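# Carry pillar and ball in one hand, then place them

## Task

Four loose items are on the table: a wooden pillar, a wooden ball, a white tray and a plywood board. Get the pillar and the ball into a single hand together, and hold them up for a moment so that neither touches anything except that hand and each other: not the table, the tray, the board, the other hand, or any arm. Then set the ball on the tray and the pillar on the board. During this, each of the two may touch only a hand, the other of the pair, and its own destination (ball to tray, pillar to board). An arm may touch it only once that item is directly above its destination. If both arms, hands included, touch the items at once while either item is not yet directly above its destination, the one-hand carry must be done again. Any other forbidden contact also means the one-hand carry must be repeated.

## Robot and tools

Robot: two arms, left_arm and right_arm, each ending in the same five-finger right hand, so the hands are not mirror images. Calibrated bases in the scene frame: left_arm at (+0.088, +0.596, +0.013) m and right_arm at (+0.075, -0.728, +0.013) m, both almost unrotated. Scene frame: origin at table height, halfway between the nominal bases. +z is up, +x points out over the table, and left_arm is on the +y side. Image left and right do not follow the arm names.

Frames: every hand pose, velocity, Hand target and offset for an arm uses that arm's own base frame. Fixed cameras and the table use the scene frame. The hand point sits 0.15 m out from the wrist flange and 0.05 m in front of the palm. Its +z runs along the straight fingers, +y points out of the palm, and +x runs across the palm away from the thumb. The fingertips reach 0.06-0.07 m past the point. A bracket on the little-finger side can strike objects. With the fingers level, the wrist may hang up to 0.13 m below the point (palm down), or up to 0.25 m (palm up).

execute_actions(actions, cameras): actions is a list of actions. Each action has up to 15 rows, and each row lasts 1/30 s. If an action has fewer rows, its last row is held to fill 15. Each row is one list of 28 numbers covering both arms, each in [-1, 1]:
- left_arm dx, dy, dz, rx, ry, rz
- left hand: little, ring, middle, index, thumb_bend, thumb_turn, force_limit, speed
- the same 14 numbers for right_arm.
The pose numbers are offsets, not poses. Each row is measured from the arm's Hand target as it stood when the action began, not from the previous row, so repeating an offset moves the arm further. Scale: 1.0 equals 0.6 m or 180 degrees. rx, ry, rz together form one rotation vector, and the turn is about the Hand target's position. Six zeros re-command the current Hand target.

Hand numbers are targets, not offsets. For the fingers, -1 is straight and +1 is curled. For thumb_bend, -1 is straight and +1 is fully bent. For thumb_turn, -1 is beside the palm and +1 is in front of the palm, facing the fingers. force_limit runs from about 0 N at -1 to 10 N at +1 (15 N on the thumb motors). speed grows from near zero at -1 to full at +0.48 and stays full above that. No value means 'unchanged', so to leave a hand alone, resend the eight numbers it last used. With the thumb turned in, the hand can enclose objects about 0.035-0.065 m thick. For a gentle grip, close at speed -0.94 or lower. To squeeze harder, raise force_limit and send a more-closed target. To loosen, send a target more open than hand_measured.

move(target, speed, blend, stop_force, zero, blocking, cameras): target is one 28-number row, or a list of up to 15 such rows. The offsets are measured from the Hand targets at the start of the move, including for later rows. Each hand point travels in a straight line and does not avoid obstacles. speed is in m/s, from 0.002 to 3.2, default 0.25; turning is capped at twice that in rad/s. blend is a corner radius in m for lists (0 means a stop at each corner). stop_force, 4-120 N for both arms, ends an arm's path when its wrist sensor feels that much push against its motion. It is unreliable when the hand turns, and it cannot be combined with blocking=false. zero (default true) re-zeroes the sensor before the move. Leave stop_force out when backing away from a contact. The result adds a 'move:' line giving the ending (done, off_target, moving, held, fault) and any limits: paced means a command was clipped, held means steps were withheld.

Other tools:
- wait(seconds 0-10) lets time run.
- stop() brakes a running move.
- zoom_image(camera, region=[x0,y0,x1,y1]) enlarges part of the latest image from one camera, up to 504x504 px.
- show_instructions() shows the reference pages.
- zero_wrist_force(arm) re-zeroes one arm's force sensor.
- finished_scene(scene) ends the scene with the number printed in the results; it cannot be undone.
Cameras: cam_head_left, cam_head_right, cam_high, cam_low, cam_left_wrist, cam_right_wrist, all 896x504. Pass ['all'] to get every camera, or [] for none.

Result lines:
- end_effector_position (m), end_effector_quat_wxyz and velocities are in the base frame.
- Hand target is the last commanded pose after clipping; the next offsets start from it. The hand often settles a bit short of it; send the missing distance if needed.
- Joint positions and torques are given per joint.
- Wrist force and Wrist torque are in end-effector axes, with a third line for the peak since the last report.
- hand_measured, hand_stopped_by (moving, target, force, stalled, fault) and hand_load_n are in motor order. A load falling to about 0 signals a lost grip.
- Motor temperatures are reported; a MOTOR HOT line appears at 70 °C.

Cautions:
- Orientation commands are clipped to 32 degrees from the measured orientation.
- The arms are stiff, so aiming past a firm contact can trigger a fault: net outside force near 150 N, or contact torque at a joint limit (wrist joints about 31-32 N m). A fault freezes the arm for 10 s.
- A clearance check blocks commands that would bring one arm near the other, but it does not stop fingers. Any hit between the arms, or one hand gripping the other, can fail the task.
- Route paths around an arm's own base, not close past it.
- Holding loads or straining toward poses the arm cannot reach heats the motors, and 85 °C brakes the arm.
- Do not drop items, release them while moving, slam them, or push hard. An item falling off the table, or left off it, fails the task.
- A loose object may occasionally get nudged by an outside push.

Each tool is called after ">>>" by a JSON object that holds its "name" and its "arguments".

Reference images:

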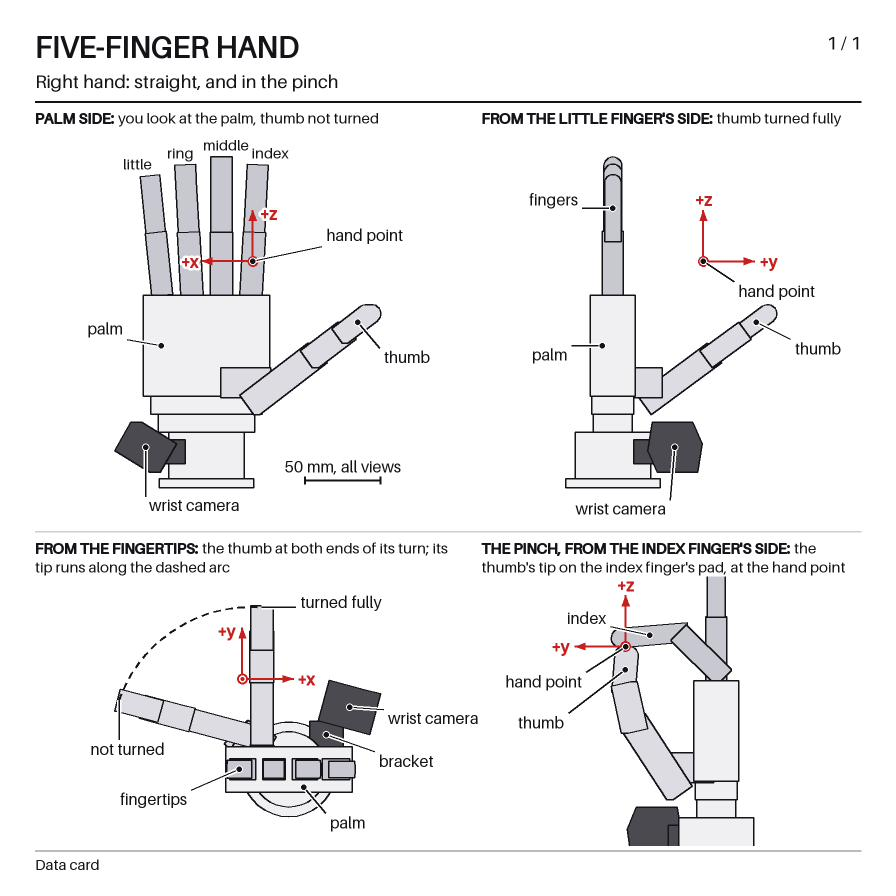

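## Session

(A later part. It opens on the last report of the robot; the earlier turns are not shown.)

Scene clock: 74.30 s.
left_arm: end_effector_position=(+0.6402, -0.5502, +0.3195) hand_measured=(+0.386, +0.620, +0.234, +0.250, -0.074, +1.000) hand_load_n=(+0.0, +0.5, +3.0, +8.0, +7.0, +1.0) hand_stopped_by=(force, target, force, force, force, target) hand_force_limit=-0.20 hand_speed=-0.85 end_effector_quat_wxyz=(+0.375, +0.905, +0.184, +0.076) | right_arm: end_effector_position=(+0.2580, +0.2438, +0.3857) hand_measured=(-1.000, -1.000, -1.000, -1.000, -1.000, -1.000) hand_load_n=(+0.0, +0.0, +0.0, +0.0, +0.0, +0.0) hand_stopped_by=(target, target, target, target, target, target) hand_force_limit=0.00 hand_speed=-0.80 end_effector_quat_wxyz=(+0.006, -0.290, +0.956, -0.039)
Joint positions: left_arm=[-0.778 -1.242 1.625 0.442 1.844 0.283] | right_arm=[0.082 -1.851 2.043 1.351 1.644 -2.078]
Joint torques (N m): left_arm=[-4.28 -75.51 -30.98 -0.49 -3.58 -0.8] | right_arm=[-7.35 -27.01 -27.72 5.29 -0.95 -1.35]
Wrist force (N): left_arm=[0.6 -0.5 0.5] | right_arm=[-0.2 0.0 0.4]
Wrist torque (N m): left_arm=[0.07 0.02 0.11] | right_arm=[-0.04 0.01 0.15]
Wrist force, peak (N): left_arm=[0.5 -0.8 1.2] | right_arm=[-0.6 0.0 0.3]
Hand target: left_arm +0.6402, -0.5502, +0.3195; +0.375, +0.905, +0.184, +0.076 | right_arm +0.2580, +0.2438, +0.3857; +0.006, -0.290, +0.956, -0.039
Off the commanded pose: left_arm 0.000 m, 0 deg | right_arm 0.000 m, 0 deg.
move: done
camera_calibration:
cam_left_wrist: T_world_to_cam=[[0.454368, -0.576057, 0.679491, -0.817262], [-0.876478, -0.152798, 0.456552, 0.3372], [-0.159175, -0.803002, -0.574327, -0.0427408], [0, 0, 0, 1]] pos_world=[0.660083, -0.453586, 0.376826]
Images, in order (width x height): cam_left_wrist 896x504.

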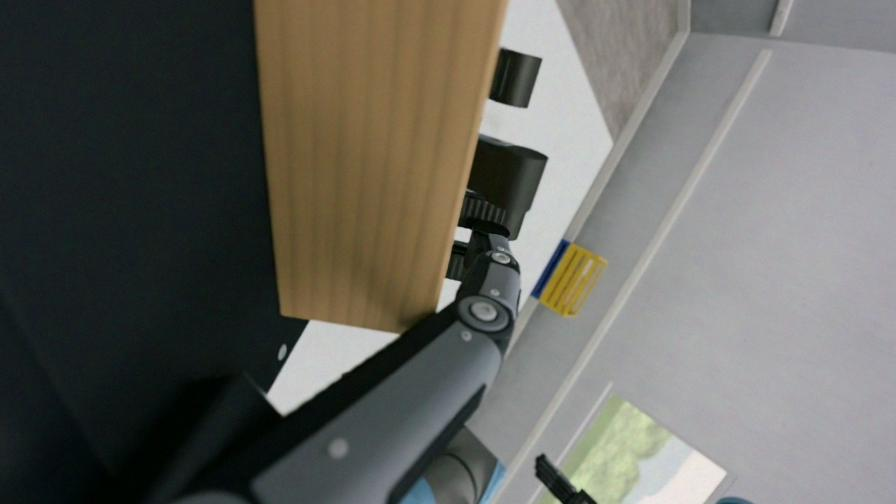

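>>> {"name": "move", "arguments": {"target": [[0,0,0,0,0,0,0.6,0.6,0.23,0.25,-0.75,1,-0.3,0,0,0,0,0,0,0,-1,-1,-1,-1,-1,-1,0,-0.8],[0,0,0,0,0,0,0.15,0.15,0.15,0.15,-0.75,1,-0.3,-0.7,0,0,0,0,0,0,-1,-1,-1,-1,-1,-1,0,-0.8],[0,0,0,0,0,0,0.15,0.15,0.15,0.15,0.7,1,0.1,-0.75,0,0,0,0,0,0,-1,-1,-1,-1,-1,-1,0,-0.8],[0,0,0,0,0,0,0.5,0.5,0.5,0.15,0.7,1,-0.75,-0.88,0,0,0,0,0,0,-1,-1,-1,-1,-1,-1,0,-0.8]], "cameras": ["cam_left_wrist","cam_low"]}}

>>> {"name": "zoom_image", "arguments": {"camera": "cam_low", "region": [300, 120, 500, 240]}}

Scene clock: 79.43 s.
left_arm: end_effector_position=(+0.6402, -0.5502, +0.3195) hand_measured=(+0.316, +0.182, +0.150, +0.150, -0.066, +1.000) hand_load_n=(+1.5, +0.0, +1.5, +0.0, +8.0, +3.0) hand_stopped_by=(force, force, force, target, force, target) hand_force_limit=-0.75 hand_speed=-0.88 end_effector_quat_wxyz=(+0.375, +0.905, +0.184, +0.076) | right_arm: end_effector_position=(+0.2580, +0.2438, +0.3857) hand_measured=(-1.000, -1.000, -1.000, -1.000, -1.000, -1.000) hand_load_n=(+0.0, +0.0, +0.0, +0.0, +0.0, +0.0) hand_stopped_by=(target, target, target, target, target, target) hand_force_limit=0.00 hand_speed=-0.80 end_effector_quat_wxyz=(+0.006, -0.290, +0.956, -0.039)
Joint positions: left_arm=[-0.778 -1.242 1.625 0.442 1.844 0.283] | right_arm=[0.082 -1.851 2.043 1.351 1.644 -2.078]
Joint torques (N m): left_arm=[0.48 -72.26 -33.54 0.34 -3.78 -0.28] | right_arm=[-7.67 -26.95 -26.76 5.15 -1.34 -1.52]
Wrist force (N): left_arm=[0.5 -0.7 0.8] | right_arm=[-0.3 0.0 0.0]
Wrist torque (N m): left_arm=[0.02 0.04 0.09] | right_arm=[-0.01 0.04 0.14]
Wrist force, peak (N): left_arm=[0.4 -1.2 1.1] | right_arm=[-0.8 -0.3 0.5]
Hand target: left_arm +0.6402, -0.5502, +0.3195; +0.375, +0.905, +0.184, +0.076 | right_arm +0.2580, +0.2438, +0.3857; +0.006, -0.290, +0.956, -0.039
Off the commanded pose: left_arm 0.000 m, 0 deg | right_arm 0.000 m, 0 deg.
move: done
camera_calibration:
cam_left_wrist: T_world_to_cam=[[0.454368, -0.576057, 0.679491, -0.817262], [-0.876478, -0.152798, 0.456552, 0.3372], [-0.159175, -0.803002, -0.574327, -0.0427408], [0, 0, 0, 1]] pos_world=[0.660083, -0.453586, 0.376826]
Images, in order (width x height): cam_low 896x504, cam_left_wrist 896x504.

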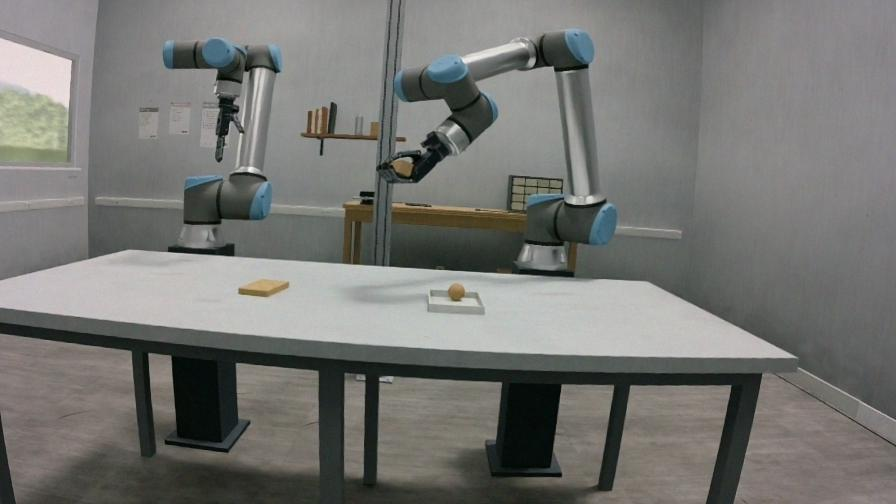

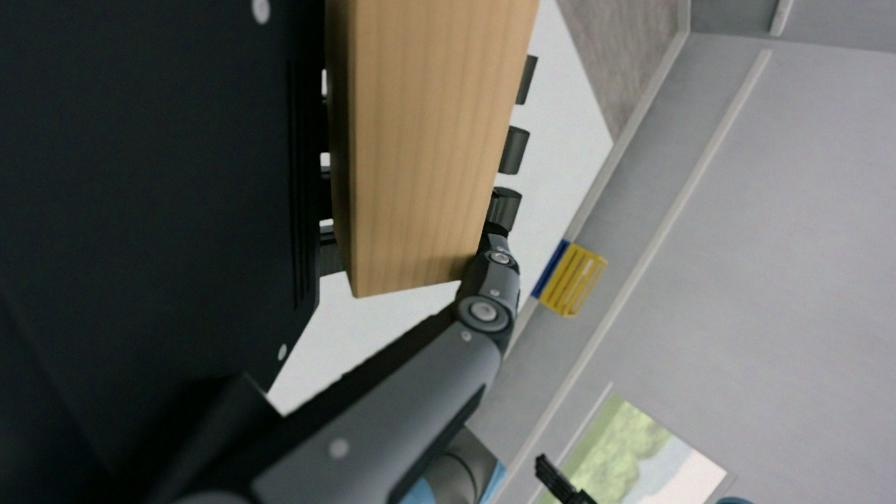

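Scaled by 2.520 from the camera's 896x504 image, which has a finer 1280x720 frame.

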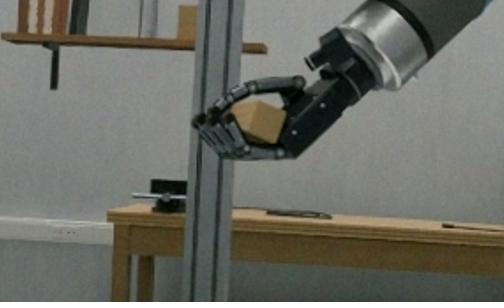

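>>> {"name": "move", "arguments": {"target": [[0.05,-0.43,-0.08,0,0,0,0.5,0.5,0.5,0.15,0.7,1,-0.75,-0.88,0,0,0,0,0,0,-1,-1,-1,-1,-1,-1,0,-0.8],[0.05,-0.43,-0.23,0.23,0.098,0,0.5,0.5,0.5,0.15,0.7,1,-0.75,-0.88,0,0,0,0,0,0,-1,-1,-1,-1,-1,-1,0,-0.8]], "speed": [0.25,0.25], "blend": [0.02,0], "cameras": ["cam_left_wrist","cam_low","cam_high"]}}

>>> {"name": "zoom_image", "arguments": {"camera": "cam_low", "region": [200, 170, 360, 310]}}

Scene clock: 83.03 s.
left_arm: end_effector_position=(+0.6702, -0.8082, +0.1816) hand_measured=(+0.316, +0.182, +0.150, +0.150, -0.066, +1.000) hand_load_n=(+1.5, +0.0, +1.5, +0.0, +8.0, +3.5) hand_stopped_by=(force, force, force, target, force, target) hand_force_limit=-0.75 hand_speed=-0.88 end_effector_quat_wxyz=(+0.000, +0.980, +0.200, +0.000) | right_arm: end_effector_position=(+0.2580, +0.2438, +0.3857) hand_measured=(-1.000, -1.000, -1.000, -1.000, -1.000, -1.000) hand_load_n=(+0.0, +0.0, +0.0, +0.0, +0.0, +0.0) hand_stopped_by=(target, target, target, target, target, target) hand_force_limit=0.00 hand_speed=-0.80 end_effector_quat_wxyz=(+0.006, -0.290, +0.956, -0.039)
Joint positions: left_arm=[-1.006 -0.506 0.556 1.52 1.572 0.162] | right_arm=[0.082 -1.851 2.043 1.351 1.644 -2.078]
Joint torques (N m): left_arm=[-12.81 -91.64 -47.04 8.39 -4.64 1.86] | right_arm=[-9.13 -27.89 -27.54 4.8 -1.26 -1.5]
Wrist force (N): left_arm=[1.1 -0.1 1.5] | right_arm=[-0.2 0.1 -0.1]
Wrist torque (N m): left_arm=[-0.19 -0.13 -0.06] | right_arm=[0.00 0.03 0.15]
Wrist force, peak (N): left_arm=[1.2 -0.4 2.0] | right_arm=[-0.6 0.3 0.7]
Hand target: left_arm +0.6702, -0.8082, +0.1815; +0.000, +0.980, +0.200, +0.000 | right_arm +0.2580, +0.2438, +0.3857; +0.006, -0.290, +0.956, -0.039
Off the commanded pose: left_arm 0.000 m, 0 deg | right_arm 0.000 m, 0 deg.
move: done
camera_calibration:
cam_left_wrist: T_world_to_cam=[[0.561431, -0.827277, -0.0201952, -1.03352], [-0.726613, -0.504501, 0.466383, 0.000626091], [-0.396016, -0.247168, -0.884353, 0.339816], [0, 0, 0, 1]] pos_world=[0.715276, -0.770697, 0.279353]
Images, in order (width x height): cam_high 896x504, cam_low 896x504, cam_left_wrist 896x504.

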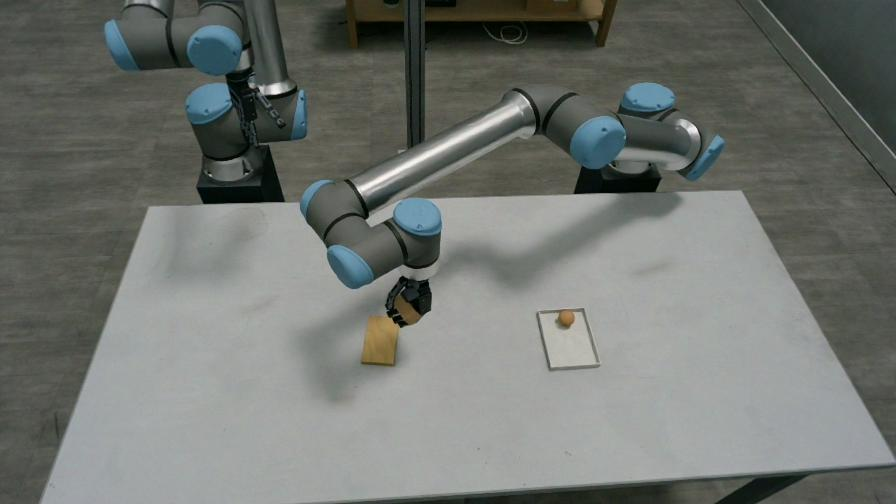

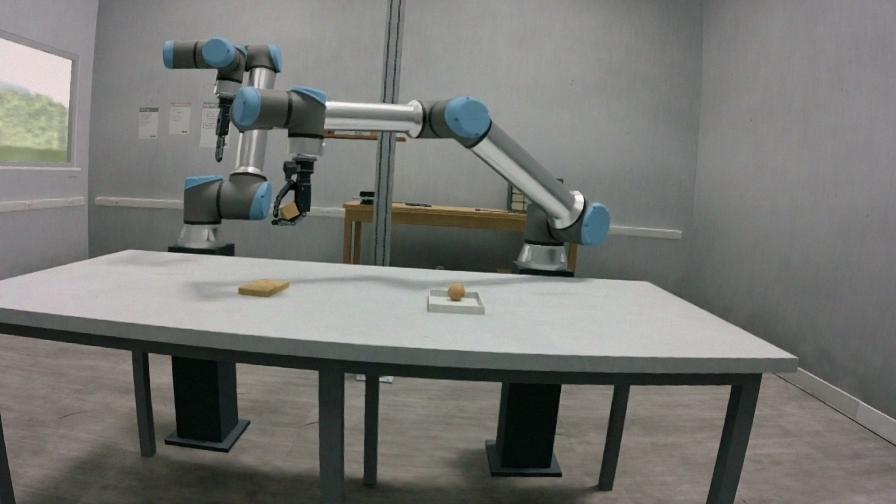

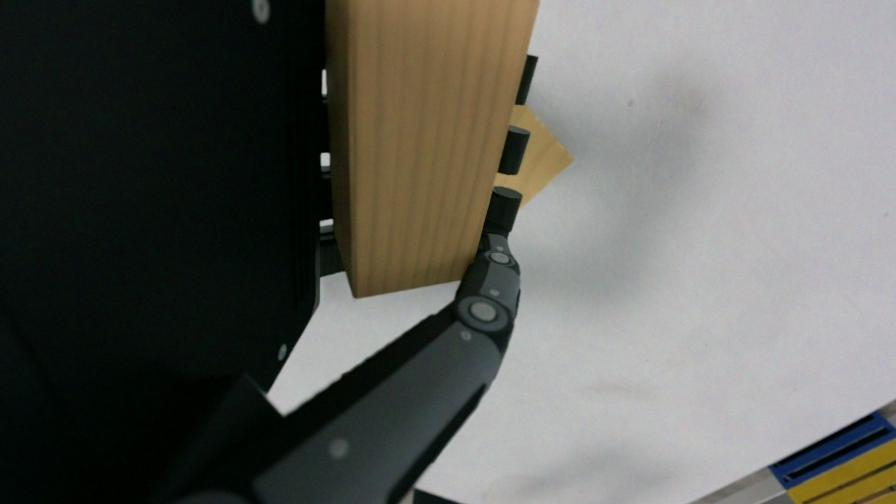

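Scaled by 3.150 from the camera's 896x504 image, which has a finer 1280x720 frame.

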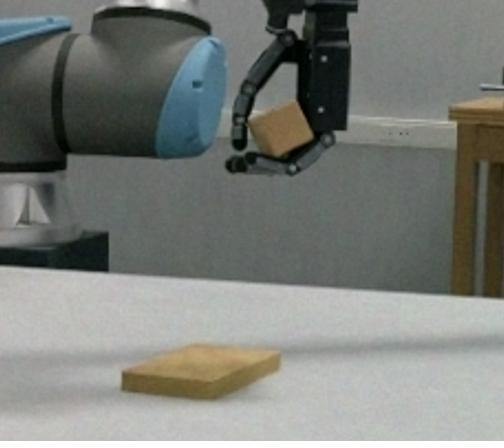

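>>> {"name": "move", "arguments": {"target": [[0.02,0,0.03,0,0,-0.5,0.5,0.5,0.5,0.15,0.7,1,-0.75,-0.88,0,0,0,0,0,0,-1,-1,-1,-1,-1,-1,0,-0.8],[0.05,-0.01,0.03,0.15,-0.352,-0.924,0.5,0.5,0.5,0.15,0.7,1,-0.75,-0.88,0,0,0,0,0,0,-1,-1,-1,-1,-1,-1,0,-0.8]], "speed": [0.35,0.3], "blend": [0.01,0], "cameras": ["cam_left_wrist","cam_low","cam_high"]}}

>>> {"name": "zoom_image", "arguments": {"camera": "cam_low", "region": [200, 170, 360, 310]}}

Scene clock: 89.80 s.
left_arm: end_effector_position=(+0.7002, -0.8142, +0.1995) hand_measured=(+0.316, +0.182, +0.150, +0.150, -0.066, +1.000) hand_load_n=(+1.5, +0.0, +1.5, +0.0, +8.0, +3.5) hand_stopped_by=(force, force, force, target, force, target) hand_force_limit=-0.75 hand_speed=-0.88 end_effector_quat_wxyz=(+0.077, -0.185, +0.905, -0.375) | right_arm: end_effector_position=(+0.2580, +0.2438, +0.3857) hand_measured=(-1.000, -1.000, -1.000, -1.000, -1.000, -1.000) hand_load_n=(+0.0, +0.0, +0.0, +0.0, +0.0, +0.0) hand_stopped_by=(target, target, target, target, target, target) hand_force_limit=0.00 hand_speed=-0.80 end_effector_quat_wxyz=(+0.006, -0.290, +0.956, -0.039)
Joint positions: left_arm=[-1.034 -0.79 0.967 0.613 1.664 3.237] | right_arm=[0.082 -1.851 2.043 1.351 1.644 -2.078]
Joint torques (N m): left_arm=[12.78 -118.91 -28.01 -1.58 3.7 2.47] | right_arm=[-7.01 -26.67 -26.49 4.96 -1.28 -1.4]
Wrist force (N): left_arm=[1.7 0.6 0.9] | right_arm=[-0.2 0.1 0.3]
Wrist torque (N m): left_arm=[-0.27 -0.17 0.04] | right_arm=[-0.02 0.03 0.14]
Wrist force, peak (N): left_arm=[1.5 -0.6 2.0] | right_arm=[-0.9 -0.3 -0.2]
Hand target: left_arm +0.7002, -0.8142, +0.1995; +0.077, -0.185, +0.905, -0.375 | right_arm +0.2580, +0.2438, +0.3857; +0.006, -0.290, +0.956, -0.039
Off the commanded pose: left_arm 0.000 m, 0 deg | right_arm 0.000 m, 0 deg.
elbow stopped short (left arm): the move would have taken joint 3 (elbow) straighter than the controller allows.
move: done
camera_calibration:
cam_left_wrist: T_world_to_cam=[[-0.443134, 0.549957, -0.70794, 0.907064], [0.618007, 0.759472, 0.203149, 0.15104], [0.649384, -0.347489, -0.676425, -0.489079], [0, 0, 0, 1]] pos_world=[0.626207, -0.783507, 0.280638]
Images, in order (width x height): cam_high 896x504, cam_low 896x504, cam_left_wrist 896x504.

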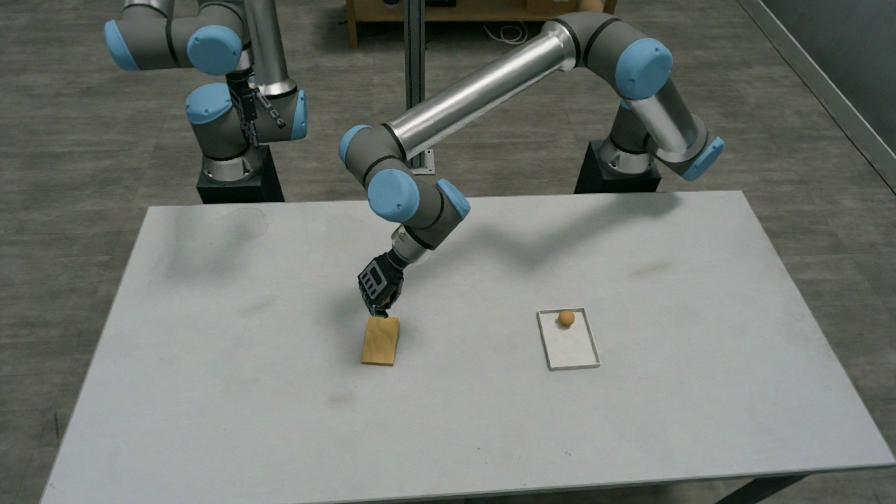

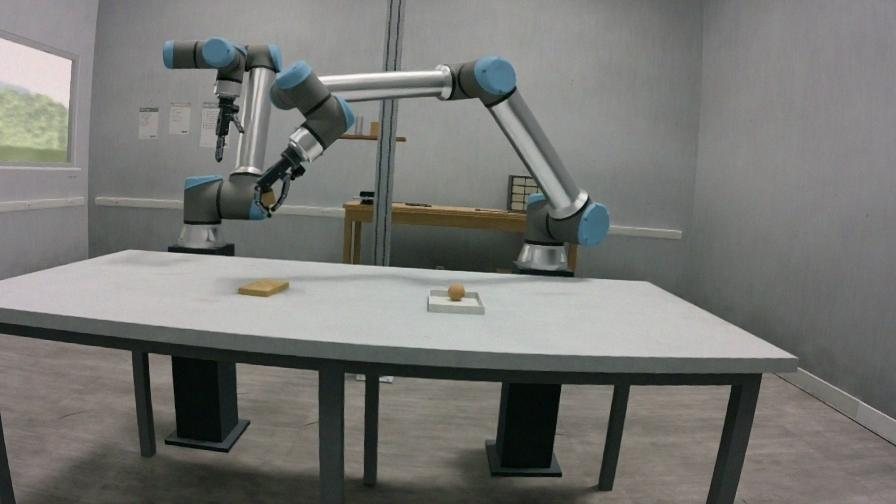

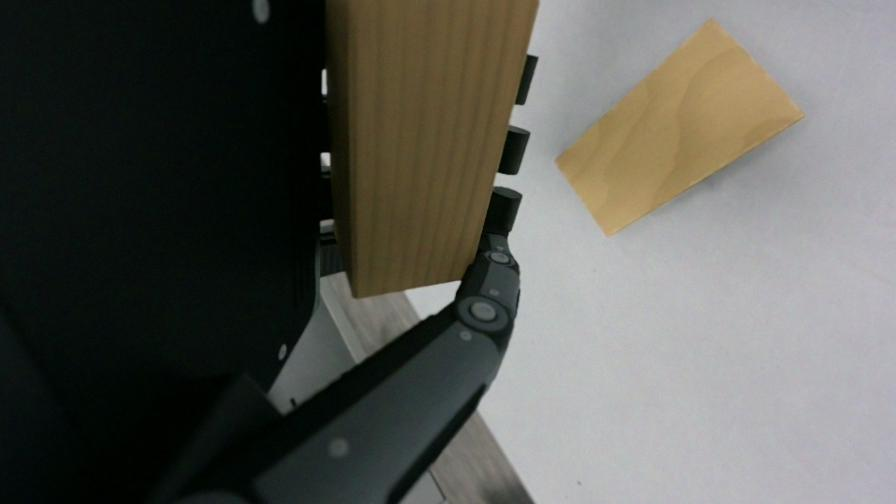

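Scaled by 3.150 from the camera's 896x504 image, which has a finer 1280x720 frame.

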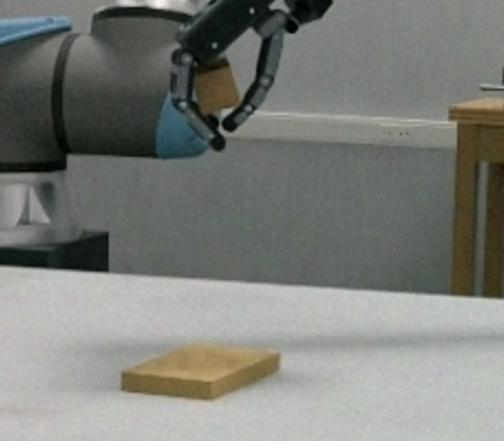

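>>> {"name": "move", "arguments": {"target": [-0.0045,-0.0035,-0.258,0,0,0,0.5,0.5,0.5,0.15,0.7,1,-0.75,-0.88,0,0,0,0,0,0,-1,-1,-1,-1,-1,-1,0,-0.8], "speed": 0.12, "cameras": ["cam_left_wrist","cam_low","cam_high"]}}

>>> {"name": "zoom_image", "arguments": {"camera": "cam_low", "region": [220, 220, 320, 310]}}

>>> {"name": "zoom_image", "arguments": {"camera": "cam_high", "region": [330, 270, 440, 380]}}

Scene clock: 92.00 s.
left_arm: end_effector_position=(+0.6975, -0.8163, +0.0449) hand_measured=(+0.316, +0.182, +0.150, +0.150, -0.066, +1.000) hand_load_n=(+1.5, +0.0, +1.0, +0.0, +8.0, +3.5) hand_stopped_by=(force, force, force, target, force, target) hand_force_limit=-0.75 hand_speed=-0.88 end_effector_quat_wxyz=(+0.077, -0.185, +0.905, -0.375) | right_arm: end_effector_position=(+0.2580, +0.2438, +0.3857) hand_measured=(-1.000, -1.000, -1.000, -1.000, -1.000, -1.000) hand_load_n=(+0.0, +0.0, +0.0, +0.0, +0.0, +0.0) hand_stopped_by=(target, target, target, target, target, target) hand_force_limit=0.00 hand_speed=-0.80 end_effector_quat_wxyz=(+0.006, -0.290, +0.956, -0.039)
Joint positions: left_arm=[-1.038 -0.708 1.101 0.397 1.662 3.235] | right_arm=[0.082 -1.851 2.043 1.351 1.644 -2.078]
Joint torques (N m): left_arm=[-13.14 -79.97 -25.69 -2.21 -4.2 -1.14] | right_arm=[-6.39 -26.88 -27.25 4.89 -1.24 -1.55]
Wrist force (N): left_arm=[1.6 0.5 1.2] | right_arm=[-0.1 0.0 -0.3]
Wrist torque (N m): left_arm=[-0.31 -0.19 0.02] | right_arm=[0.00 0.03 0.15]
Wrist force, peak (N): left_arm=[1.9 1.0 1.7] | right_arm=[-0.5 -0.5 0.6]
Hand target: left_arm +0.6975, -0.8163, +0.0447; +0.077, -0.185, +0.905, -0.375 | right_arm +0.2580, +0.2438, +0.3857; +0.006, -0.290, +0.956, -0.039
Off the commanded pose: left_arm 0.000 m, 0 deg | right_arm 0.000 m, 0 deg.
move: done
camera_calibration:
cam_left_wrist: T_world_to_cam=[[-0.442991, 0.549991, -0.708003, 0.79745], [0.618088, 0.759397, 0.203184, 0.185617], [0.649405, -0.347599, -0.676349, -0.592808], [0, 0, 0, 1]] pos_world=[0.623508, -0.785607, 0.125938]
Images, in order (width x height): cam_high 896x504, cam_low 896x504, cam_left_wrist 896x504.

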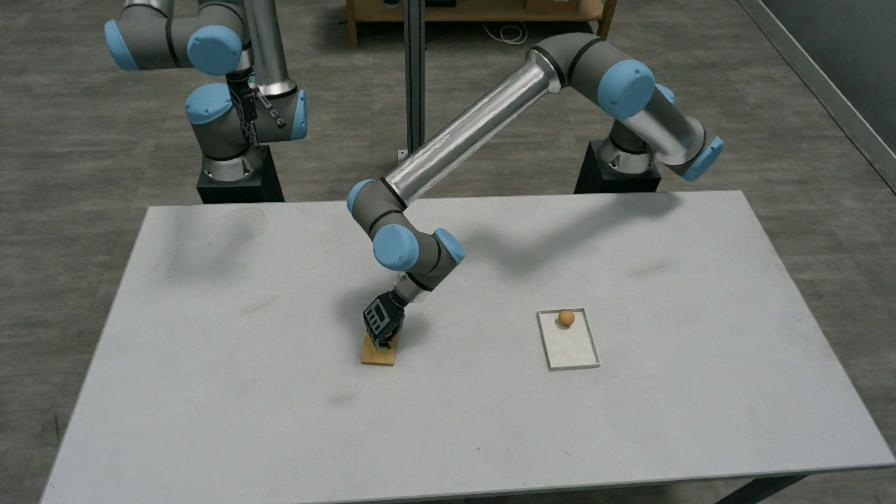

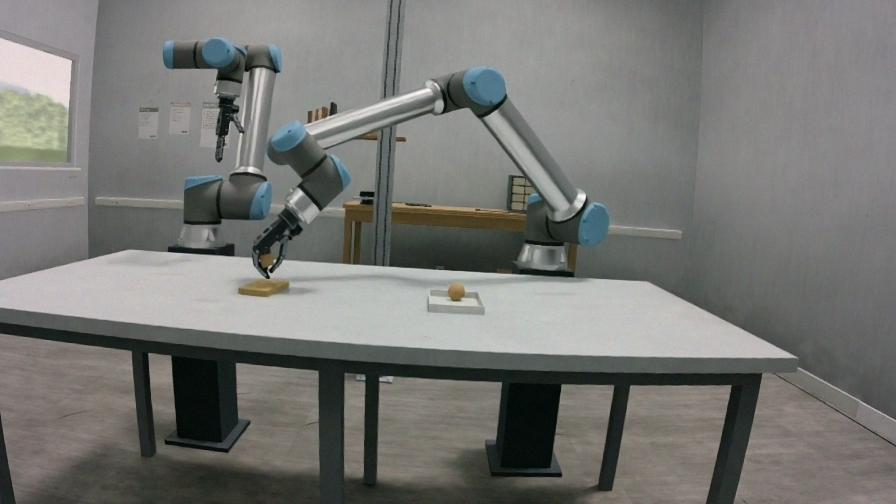

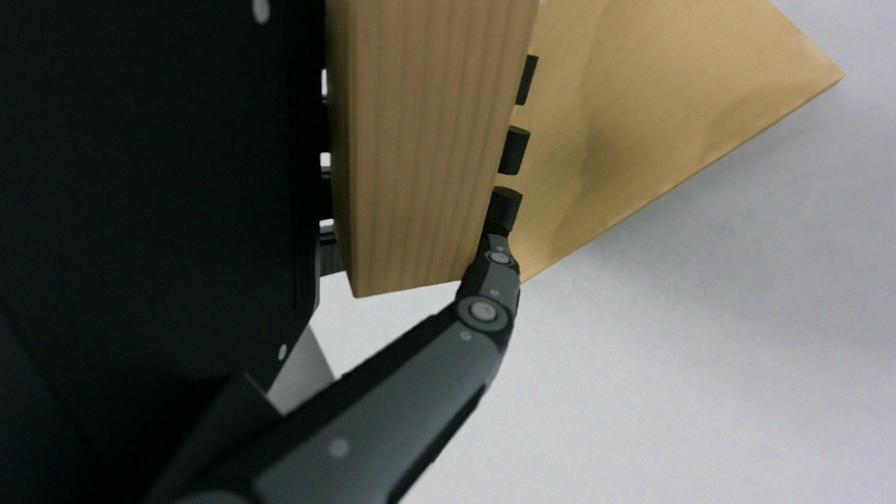

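Scaled by 5.040 from the camera's 896x504 image, which has a finer 1280x720 frame.

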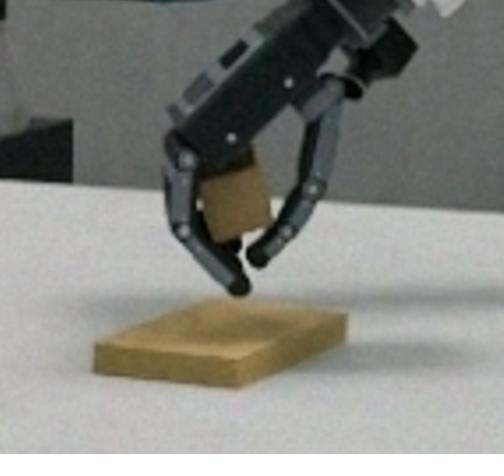

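Scaled by 4.582 from the camera's 896x504 image, which has a finer 1280x720 frame.

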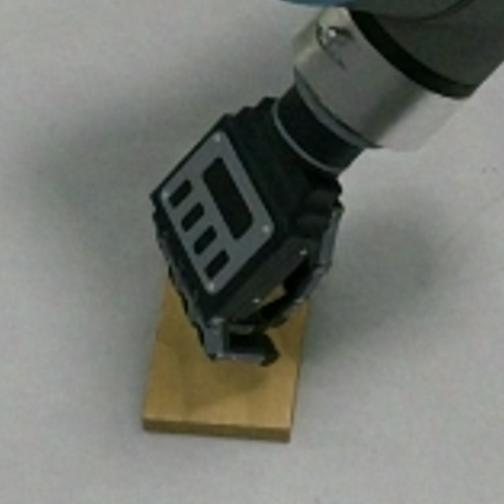

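>>> {"name": "move", "arguments": {"target": [0,0,-0.014,0,0,0,0.5,0.5,0.5,0.15,0.7,1,-0.75,-0.88,0,0,0,0,0,0,-1,-1,-1,-1,-1,-1,0,-0.8], "speed": 0.05, "stop_force": 5}}

>>> {"name": "move", "arguments": {"target": [0,0,0,0,0,0,0.12,0.12,0.1,0.1,-0.4,1,-0.5,-0.9,0,0,0,0,0,0,-1,-1,-1,-1,-1,-1,0,-0.8], "cameras": ["cam_left_wrist","cam_low","cam_high"]}}

>>> {"name": "zoom_image", "arguments": {"camera": "cam_low", "region": [220, 220, 320, 310]}}

Scene clock: 93.53 s.
left_arm: end_effector_position=(+0.6975, -0.8163, +0.0363) hand_measured=(+0.316, +0.182, +0.150, +0.150, -0.066, +1.000) hand_load_n=(+1.5, +0.0, +1.0, +0.0, +8.0, +3.5) hand_stopped_by=(force, force, force, target, force, target) hand_force_limit=-0.75 hand_speed=-0.88 end_effector_quat_wxyz=(+0.077, -0.185, +0.905, -0.375) | right_arm: end_effector_position=(+0.2580, +0.2438, +0.3857) hand_measured=(-1.000, -1.000, -1.000, -1.000, -1.000, -1.000) hand_load_n=(+0.0, +0.0, +0.0, +0.0, +0.0, +0.0) hand_stopped_by=(target, target, target, target, target, target) hand_force_limit=0.00 hand_speed=-0.80 end_effector_quat_wxyz=(+0.006, -0.290, +0.956, -0.039)
Joint positions: left_arm=[-1.038 -0.702 1.105 0.387 1.662 3.235] | right_arm=[0.082 -1.851 2.043 1.351 1.644 -2.078]
Joint torques (N m): left_arm=[-12.39 -81.37 -26.47 -2.3 -4.22 -1.08] | right_arm=[-7.61 -27.3 -27.55 4.82 -1.12 -1.35]
Wrist force (N): left_arm=[1.9 1.0 0.9] | right_arm=[-0.3 -0.1 0.3]
Wrist torque (N m): left_arm=[-0.23 -0.23 0.06] | right_arm=[-0.04 0.04 0.14]
Wrist force, peak (N): left_arm=[1.9 0.9 1.2] | right_arm=[-0.3 -0.2 0.6]
Hand target: left_arm +0.6975, -0.8163, +0.0363; +0.077, -0.185, +0.905, -0.375 | right_arm +0.2580, +0.2438, +0.3857; +0.006, -0.290, +0.956, -0.039
Off the commanded pose: left_arm 0.000 m, 0 deg | right_arm 0.000 m, 0 deg.
move: done

Scene clock: 96.10 s.
left_arm: end_effector_position=(+0.6975, -0.8163, +0.0363) hand_measured=(+0.120, +0.120, +0.100, +0.100, -0.400, +1.000) hand_load_n=(+0.5, +0.0, +0.0, +0.0, +0.0, +0.5) hand_stopped_by=(target, target, target, target, target, target) hand_force_limit=-0.50 hand_speed=-0.90 end_effector_quat_wxyz=(+0.077, -0.185, +0.905, -0.375) | right_arm: end_effector_position=(+0.2580, +0.2438, +0.3857) hand_measured=(-1.000, -1.000, -1.000, -1.000, -1.000, -1.000) hand_load_n=(+0.0, +0.0, +0.0, +0.0, +0.0, +0.0) hand_stopped_by=(target, target, target, target, target, target) hand_force_limit=0.00 hand_speed=-0.80 end_effector_quat_wxyz=(+0.006, -0.290, +0.956, -0.039)
Joint positions: left_arm=[-1.038 -0.702 1.105 0.387 1.662 3.235] | right_arm=[0.082 -1.851 2.043 1.351 1.644 -2.078]
Joint torques (N m): left_arm=[-12.53 -81.15 -26.67 -1.32 -4.21 -1.03] | right_arm=[-6 -27.1 -27.19 4.77 -1.12 -1.44]
Wrist force (N): left_arm=[1.8 0.4 0.5] | right_arm=[-0.2 0.0 0.2]
Wrist torque (N m): left_arm=[-0.27 -0.20 0.03] | right_arm=[-0.03 0.03 0.14]
Wrist force, peak (N): left_arm=[2.0 1.1 1.1] | right_arm=[-0.7 0.2 0.5]
Hand target: left_arm +0.6975, -0.8163, +0.0363; +0.077, -0.185, +0.905, -0.375 | right_arm +0.2580, +0.2438, +0.3857; +0.006, -0.290, +0.956, -0.039
Off the commanded pose: left_arm 0.000 m, 0 deg | right_arm 0.000 m, 0 deg.
move: done
camera_calibration:
cam_left_wrist: T_world_to_cam=[[-0.442991, 0.549991, -0.708003, 0.791432], [0.618088, 0.759397, 0.203184, 0.187344], [0.649405, -0.347599, -0.676349, -0.598557], [0, 0, 0, 1]] pos_world=[0.623508, -0.785607, 0.117438]
Images, in order (width x height): cam_high 896x504, cam_low 896x504, cam_left_wrist 896x504.

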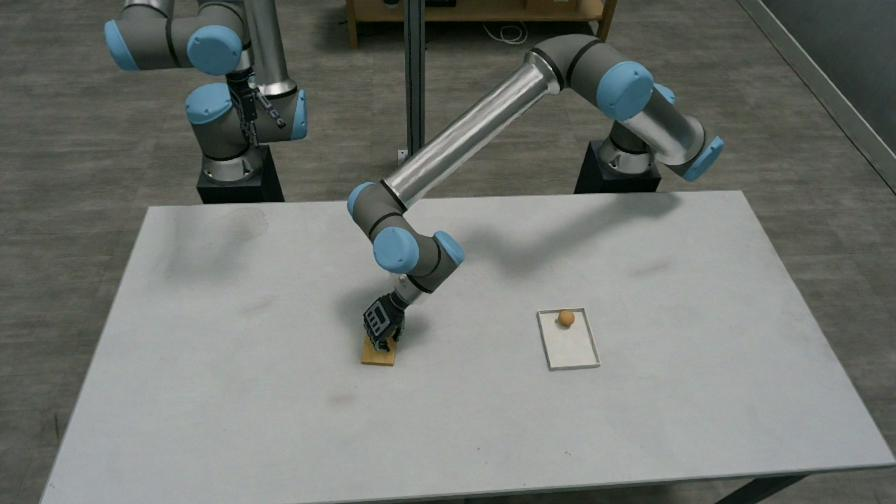

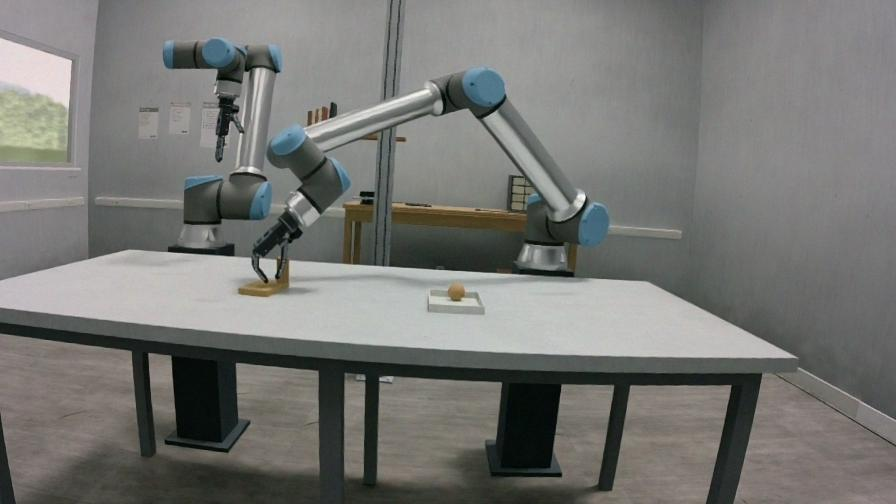

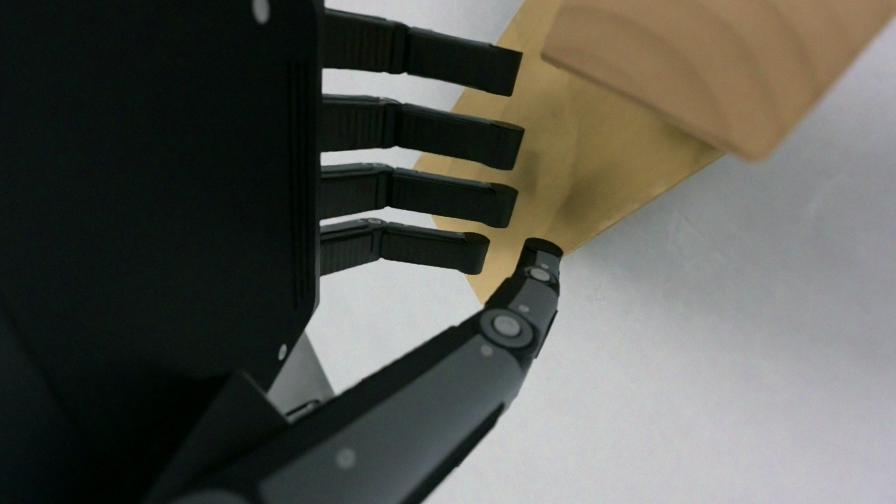

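Scaled by 5.040 from the camera's 896x504 image, which has a finer 1280x720 frame.

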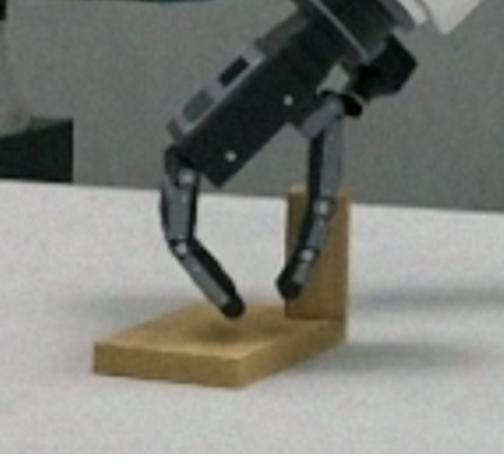

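>>> {"name": "move", "arguments": {"target": [[0.025,0.0,0.04,0,0,0,0.12,0.12,0.1,0.1,-0.4,1,-0.5,-0.9,0,0,0,0,0,0,-1,-1,-1,-1,-1,-1,0,-0.8],[0.03,-0.03,0.25,0,0,0,0.12,0.12,0.1,0.1,-0.4,1,-0.5,-0.9,0,0,0,0,0,0,-1,-1,-1,-1,-1,-1,0,-0.8]], "speed": 0.08, "cameras": ["cam_left_wrist","cam_low","cam_high","cam_head_left","cam_head_right"]}}

>>> {"name": "zoom_image", "arguments": {"camera": "cam_low", "region": [220, 220, 320, 310]}}

>>> {"name": "zoom_image", "arguments": {"camera": "cam_head_right", "region": [490, 250, 610, 330]}}

>>> {"name": "zoom_image", "arguments": {"camera": "cam_high", "region": [330, 270, 440, 380]}}

Scene clock: 99.17 s.
left_arm: end_effector_position=(+0.7155, -0.8343, +0.1864) hand_measured=(+0.120, +0.120, +0.100, +0.100, -0.400, +1.000) hand_load_n=(+0.0, +0.0, +0.0, +0.0, +0.0, +0.0) hand_stopped_by=(target, target, target, target, target, target) hand_force_limit=-0.50 hand_speed=-0.90 end_effector_quat_wxyz=(+0.077, -0.185, +0.905, -0.375) | right_arm: end_effector_position=(+0.2580, +0.2438, +0.3857) hand_measured=(-1.000, -1.000, -1.000, -1.000, -1.000, -1.000) hand_load_n=(+0.0, +0.0, +0.0, +0.0, +0.0, +0.0) hand_stopped_by=(target, target, target, target, target, target) hand_force_limit=0.00 hand_speed=-0.80 end_effector_quat_wxyz=(+0.006, -0.290, +0.956, -0.039)
Joint positions: left_arm=[-1.031 -0.734 0.891 0.634 1.667 3.239] | right_arm=[0.082 -1.851 2.043 1.351 1.644 -2.078]
Joint torques (N m): left_arm=[-12.9 -100.37 -48.64 5.72 -4.19 -1.27] | right_arm=[-6.95 -27.22 -27.22 4.53 -1.32 -1.24]
Wrist force (N): left_arm=[1.9 0.2 0.7] | right_arm=[-0.1 -0.2 0.3]
Wrist torque (N m): left_arm=[-0.28 -0.20 0.04] | right_arm=[-0.06 0.00 0.15]
Wrist force, peak (N): left_arm=[2.2 1.2 0.8] | right_arm=[-0.3 -0.4 0.8]
Hand target: left_arm +0.7155, -0.8343, +0.1863; +0.077, -0.185, +0.905, -0.375 | right_arm +0.2580, +0.2438, +0.3857; +0.006, -0.290, +0.956, -0.039
Off the commanded pose: left_arm 0.000 m, 0 deg | right_arm 0.000 m, 0 deg.
move: done
camera_calibration:
cam_left_wrist: T_world_to_cam=[[-0.442908, 0.549949, -0.708088, 0.915442], [0.618124, 0.759377, 0.203148, 0.15938], [0.649427, -0.34771, -0.676271, -0.515174], [0, 0, 0, 1]] pos_world=[0.641508, -0.803608, 0.267438]
Images, in order (width x height): cam_head_left 896x504, cam_head_right 896x504, cam_high 896x504, cam_low 896x504, cam_left_wrist 896x504.

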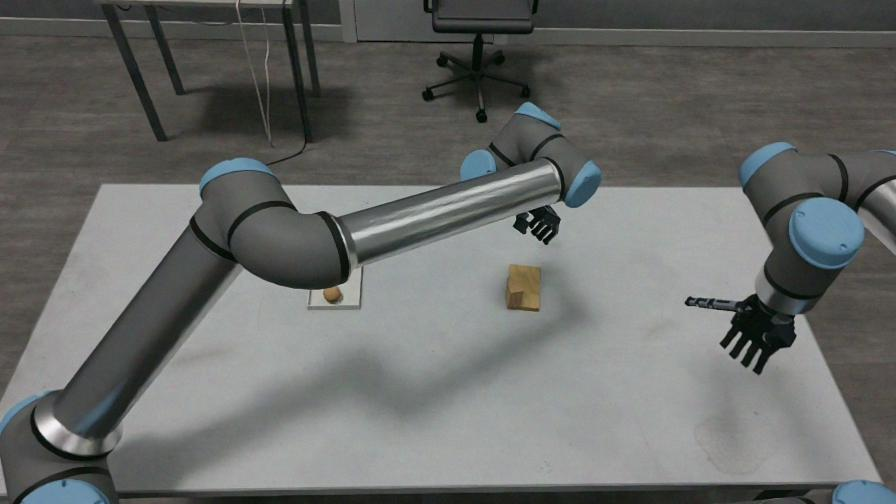

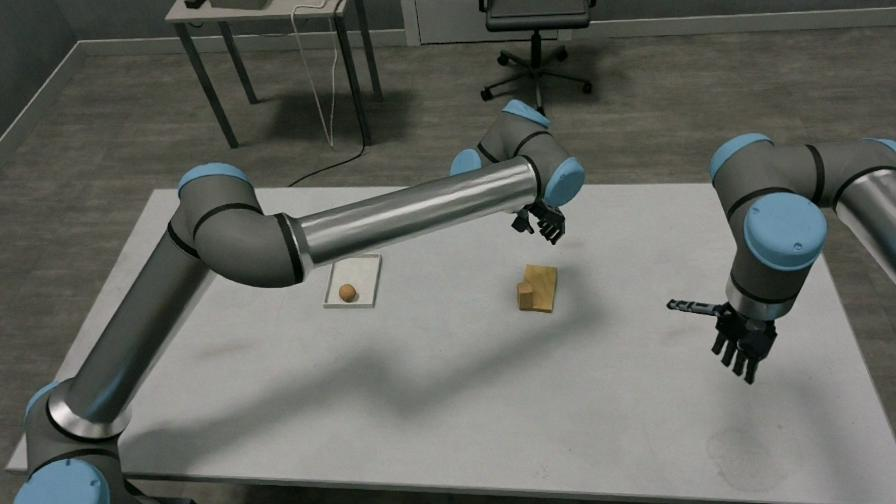

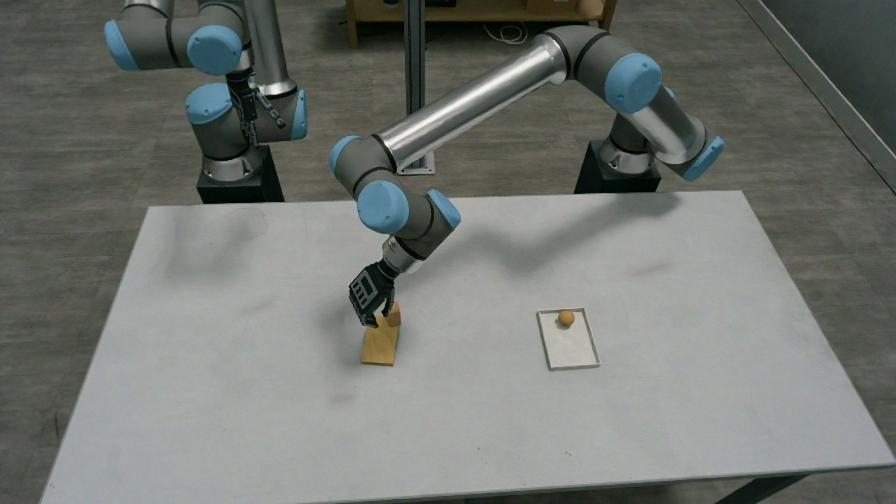

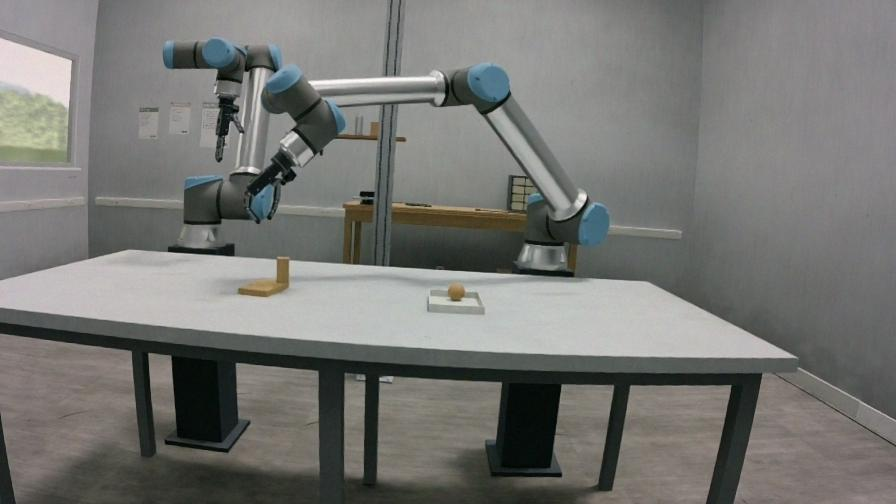

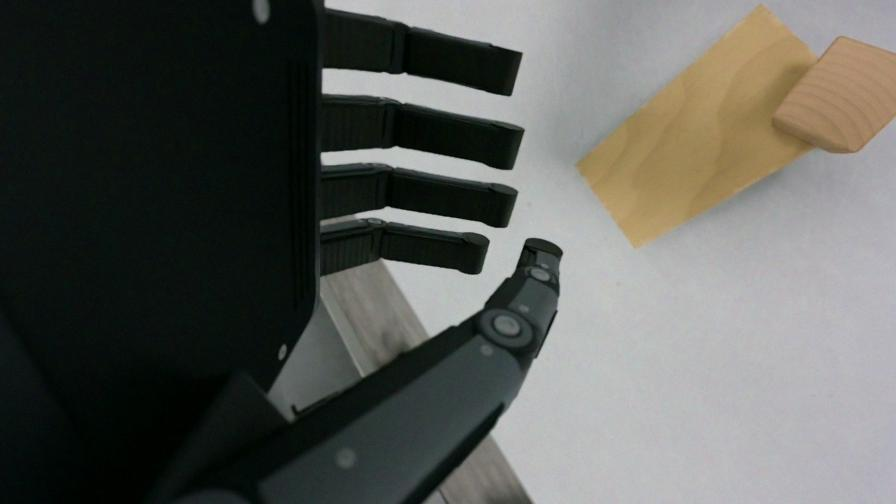

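Scaled by 5.040 from the camera's 896x504 image, which has a finer 1280x720 frame.

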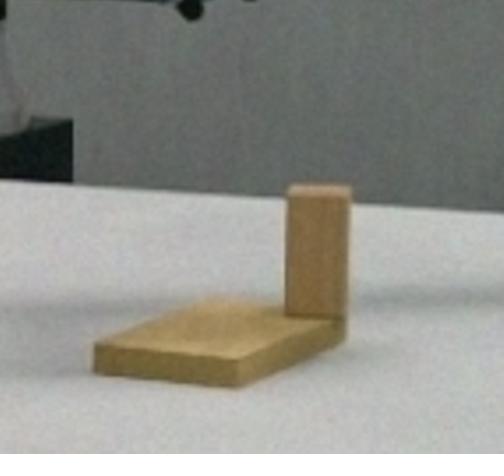

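Scaled by 4.200 from the camera's 896x504 image, which has a finer 1280x720 frame.

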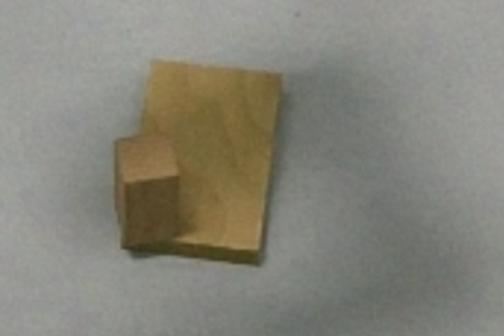

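Scaled by 4.582 from the camera's 896x504 image, which has a finer 1280x720 frame.

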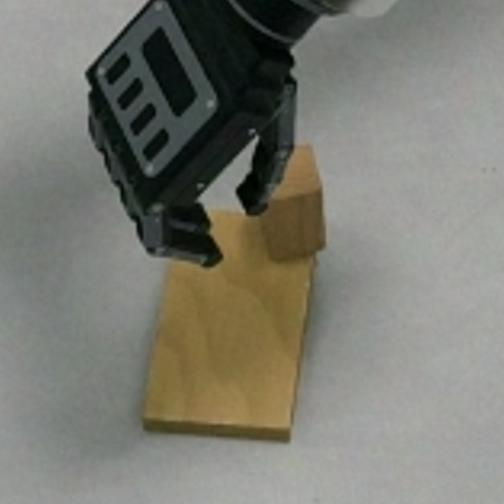

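>>> {"name": "finished_scene", "arguments": {"scene": 2}}

The scene is finished: the task was done.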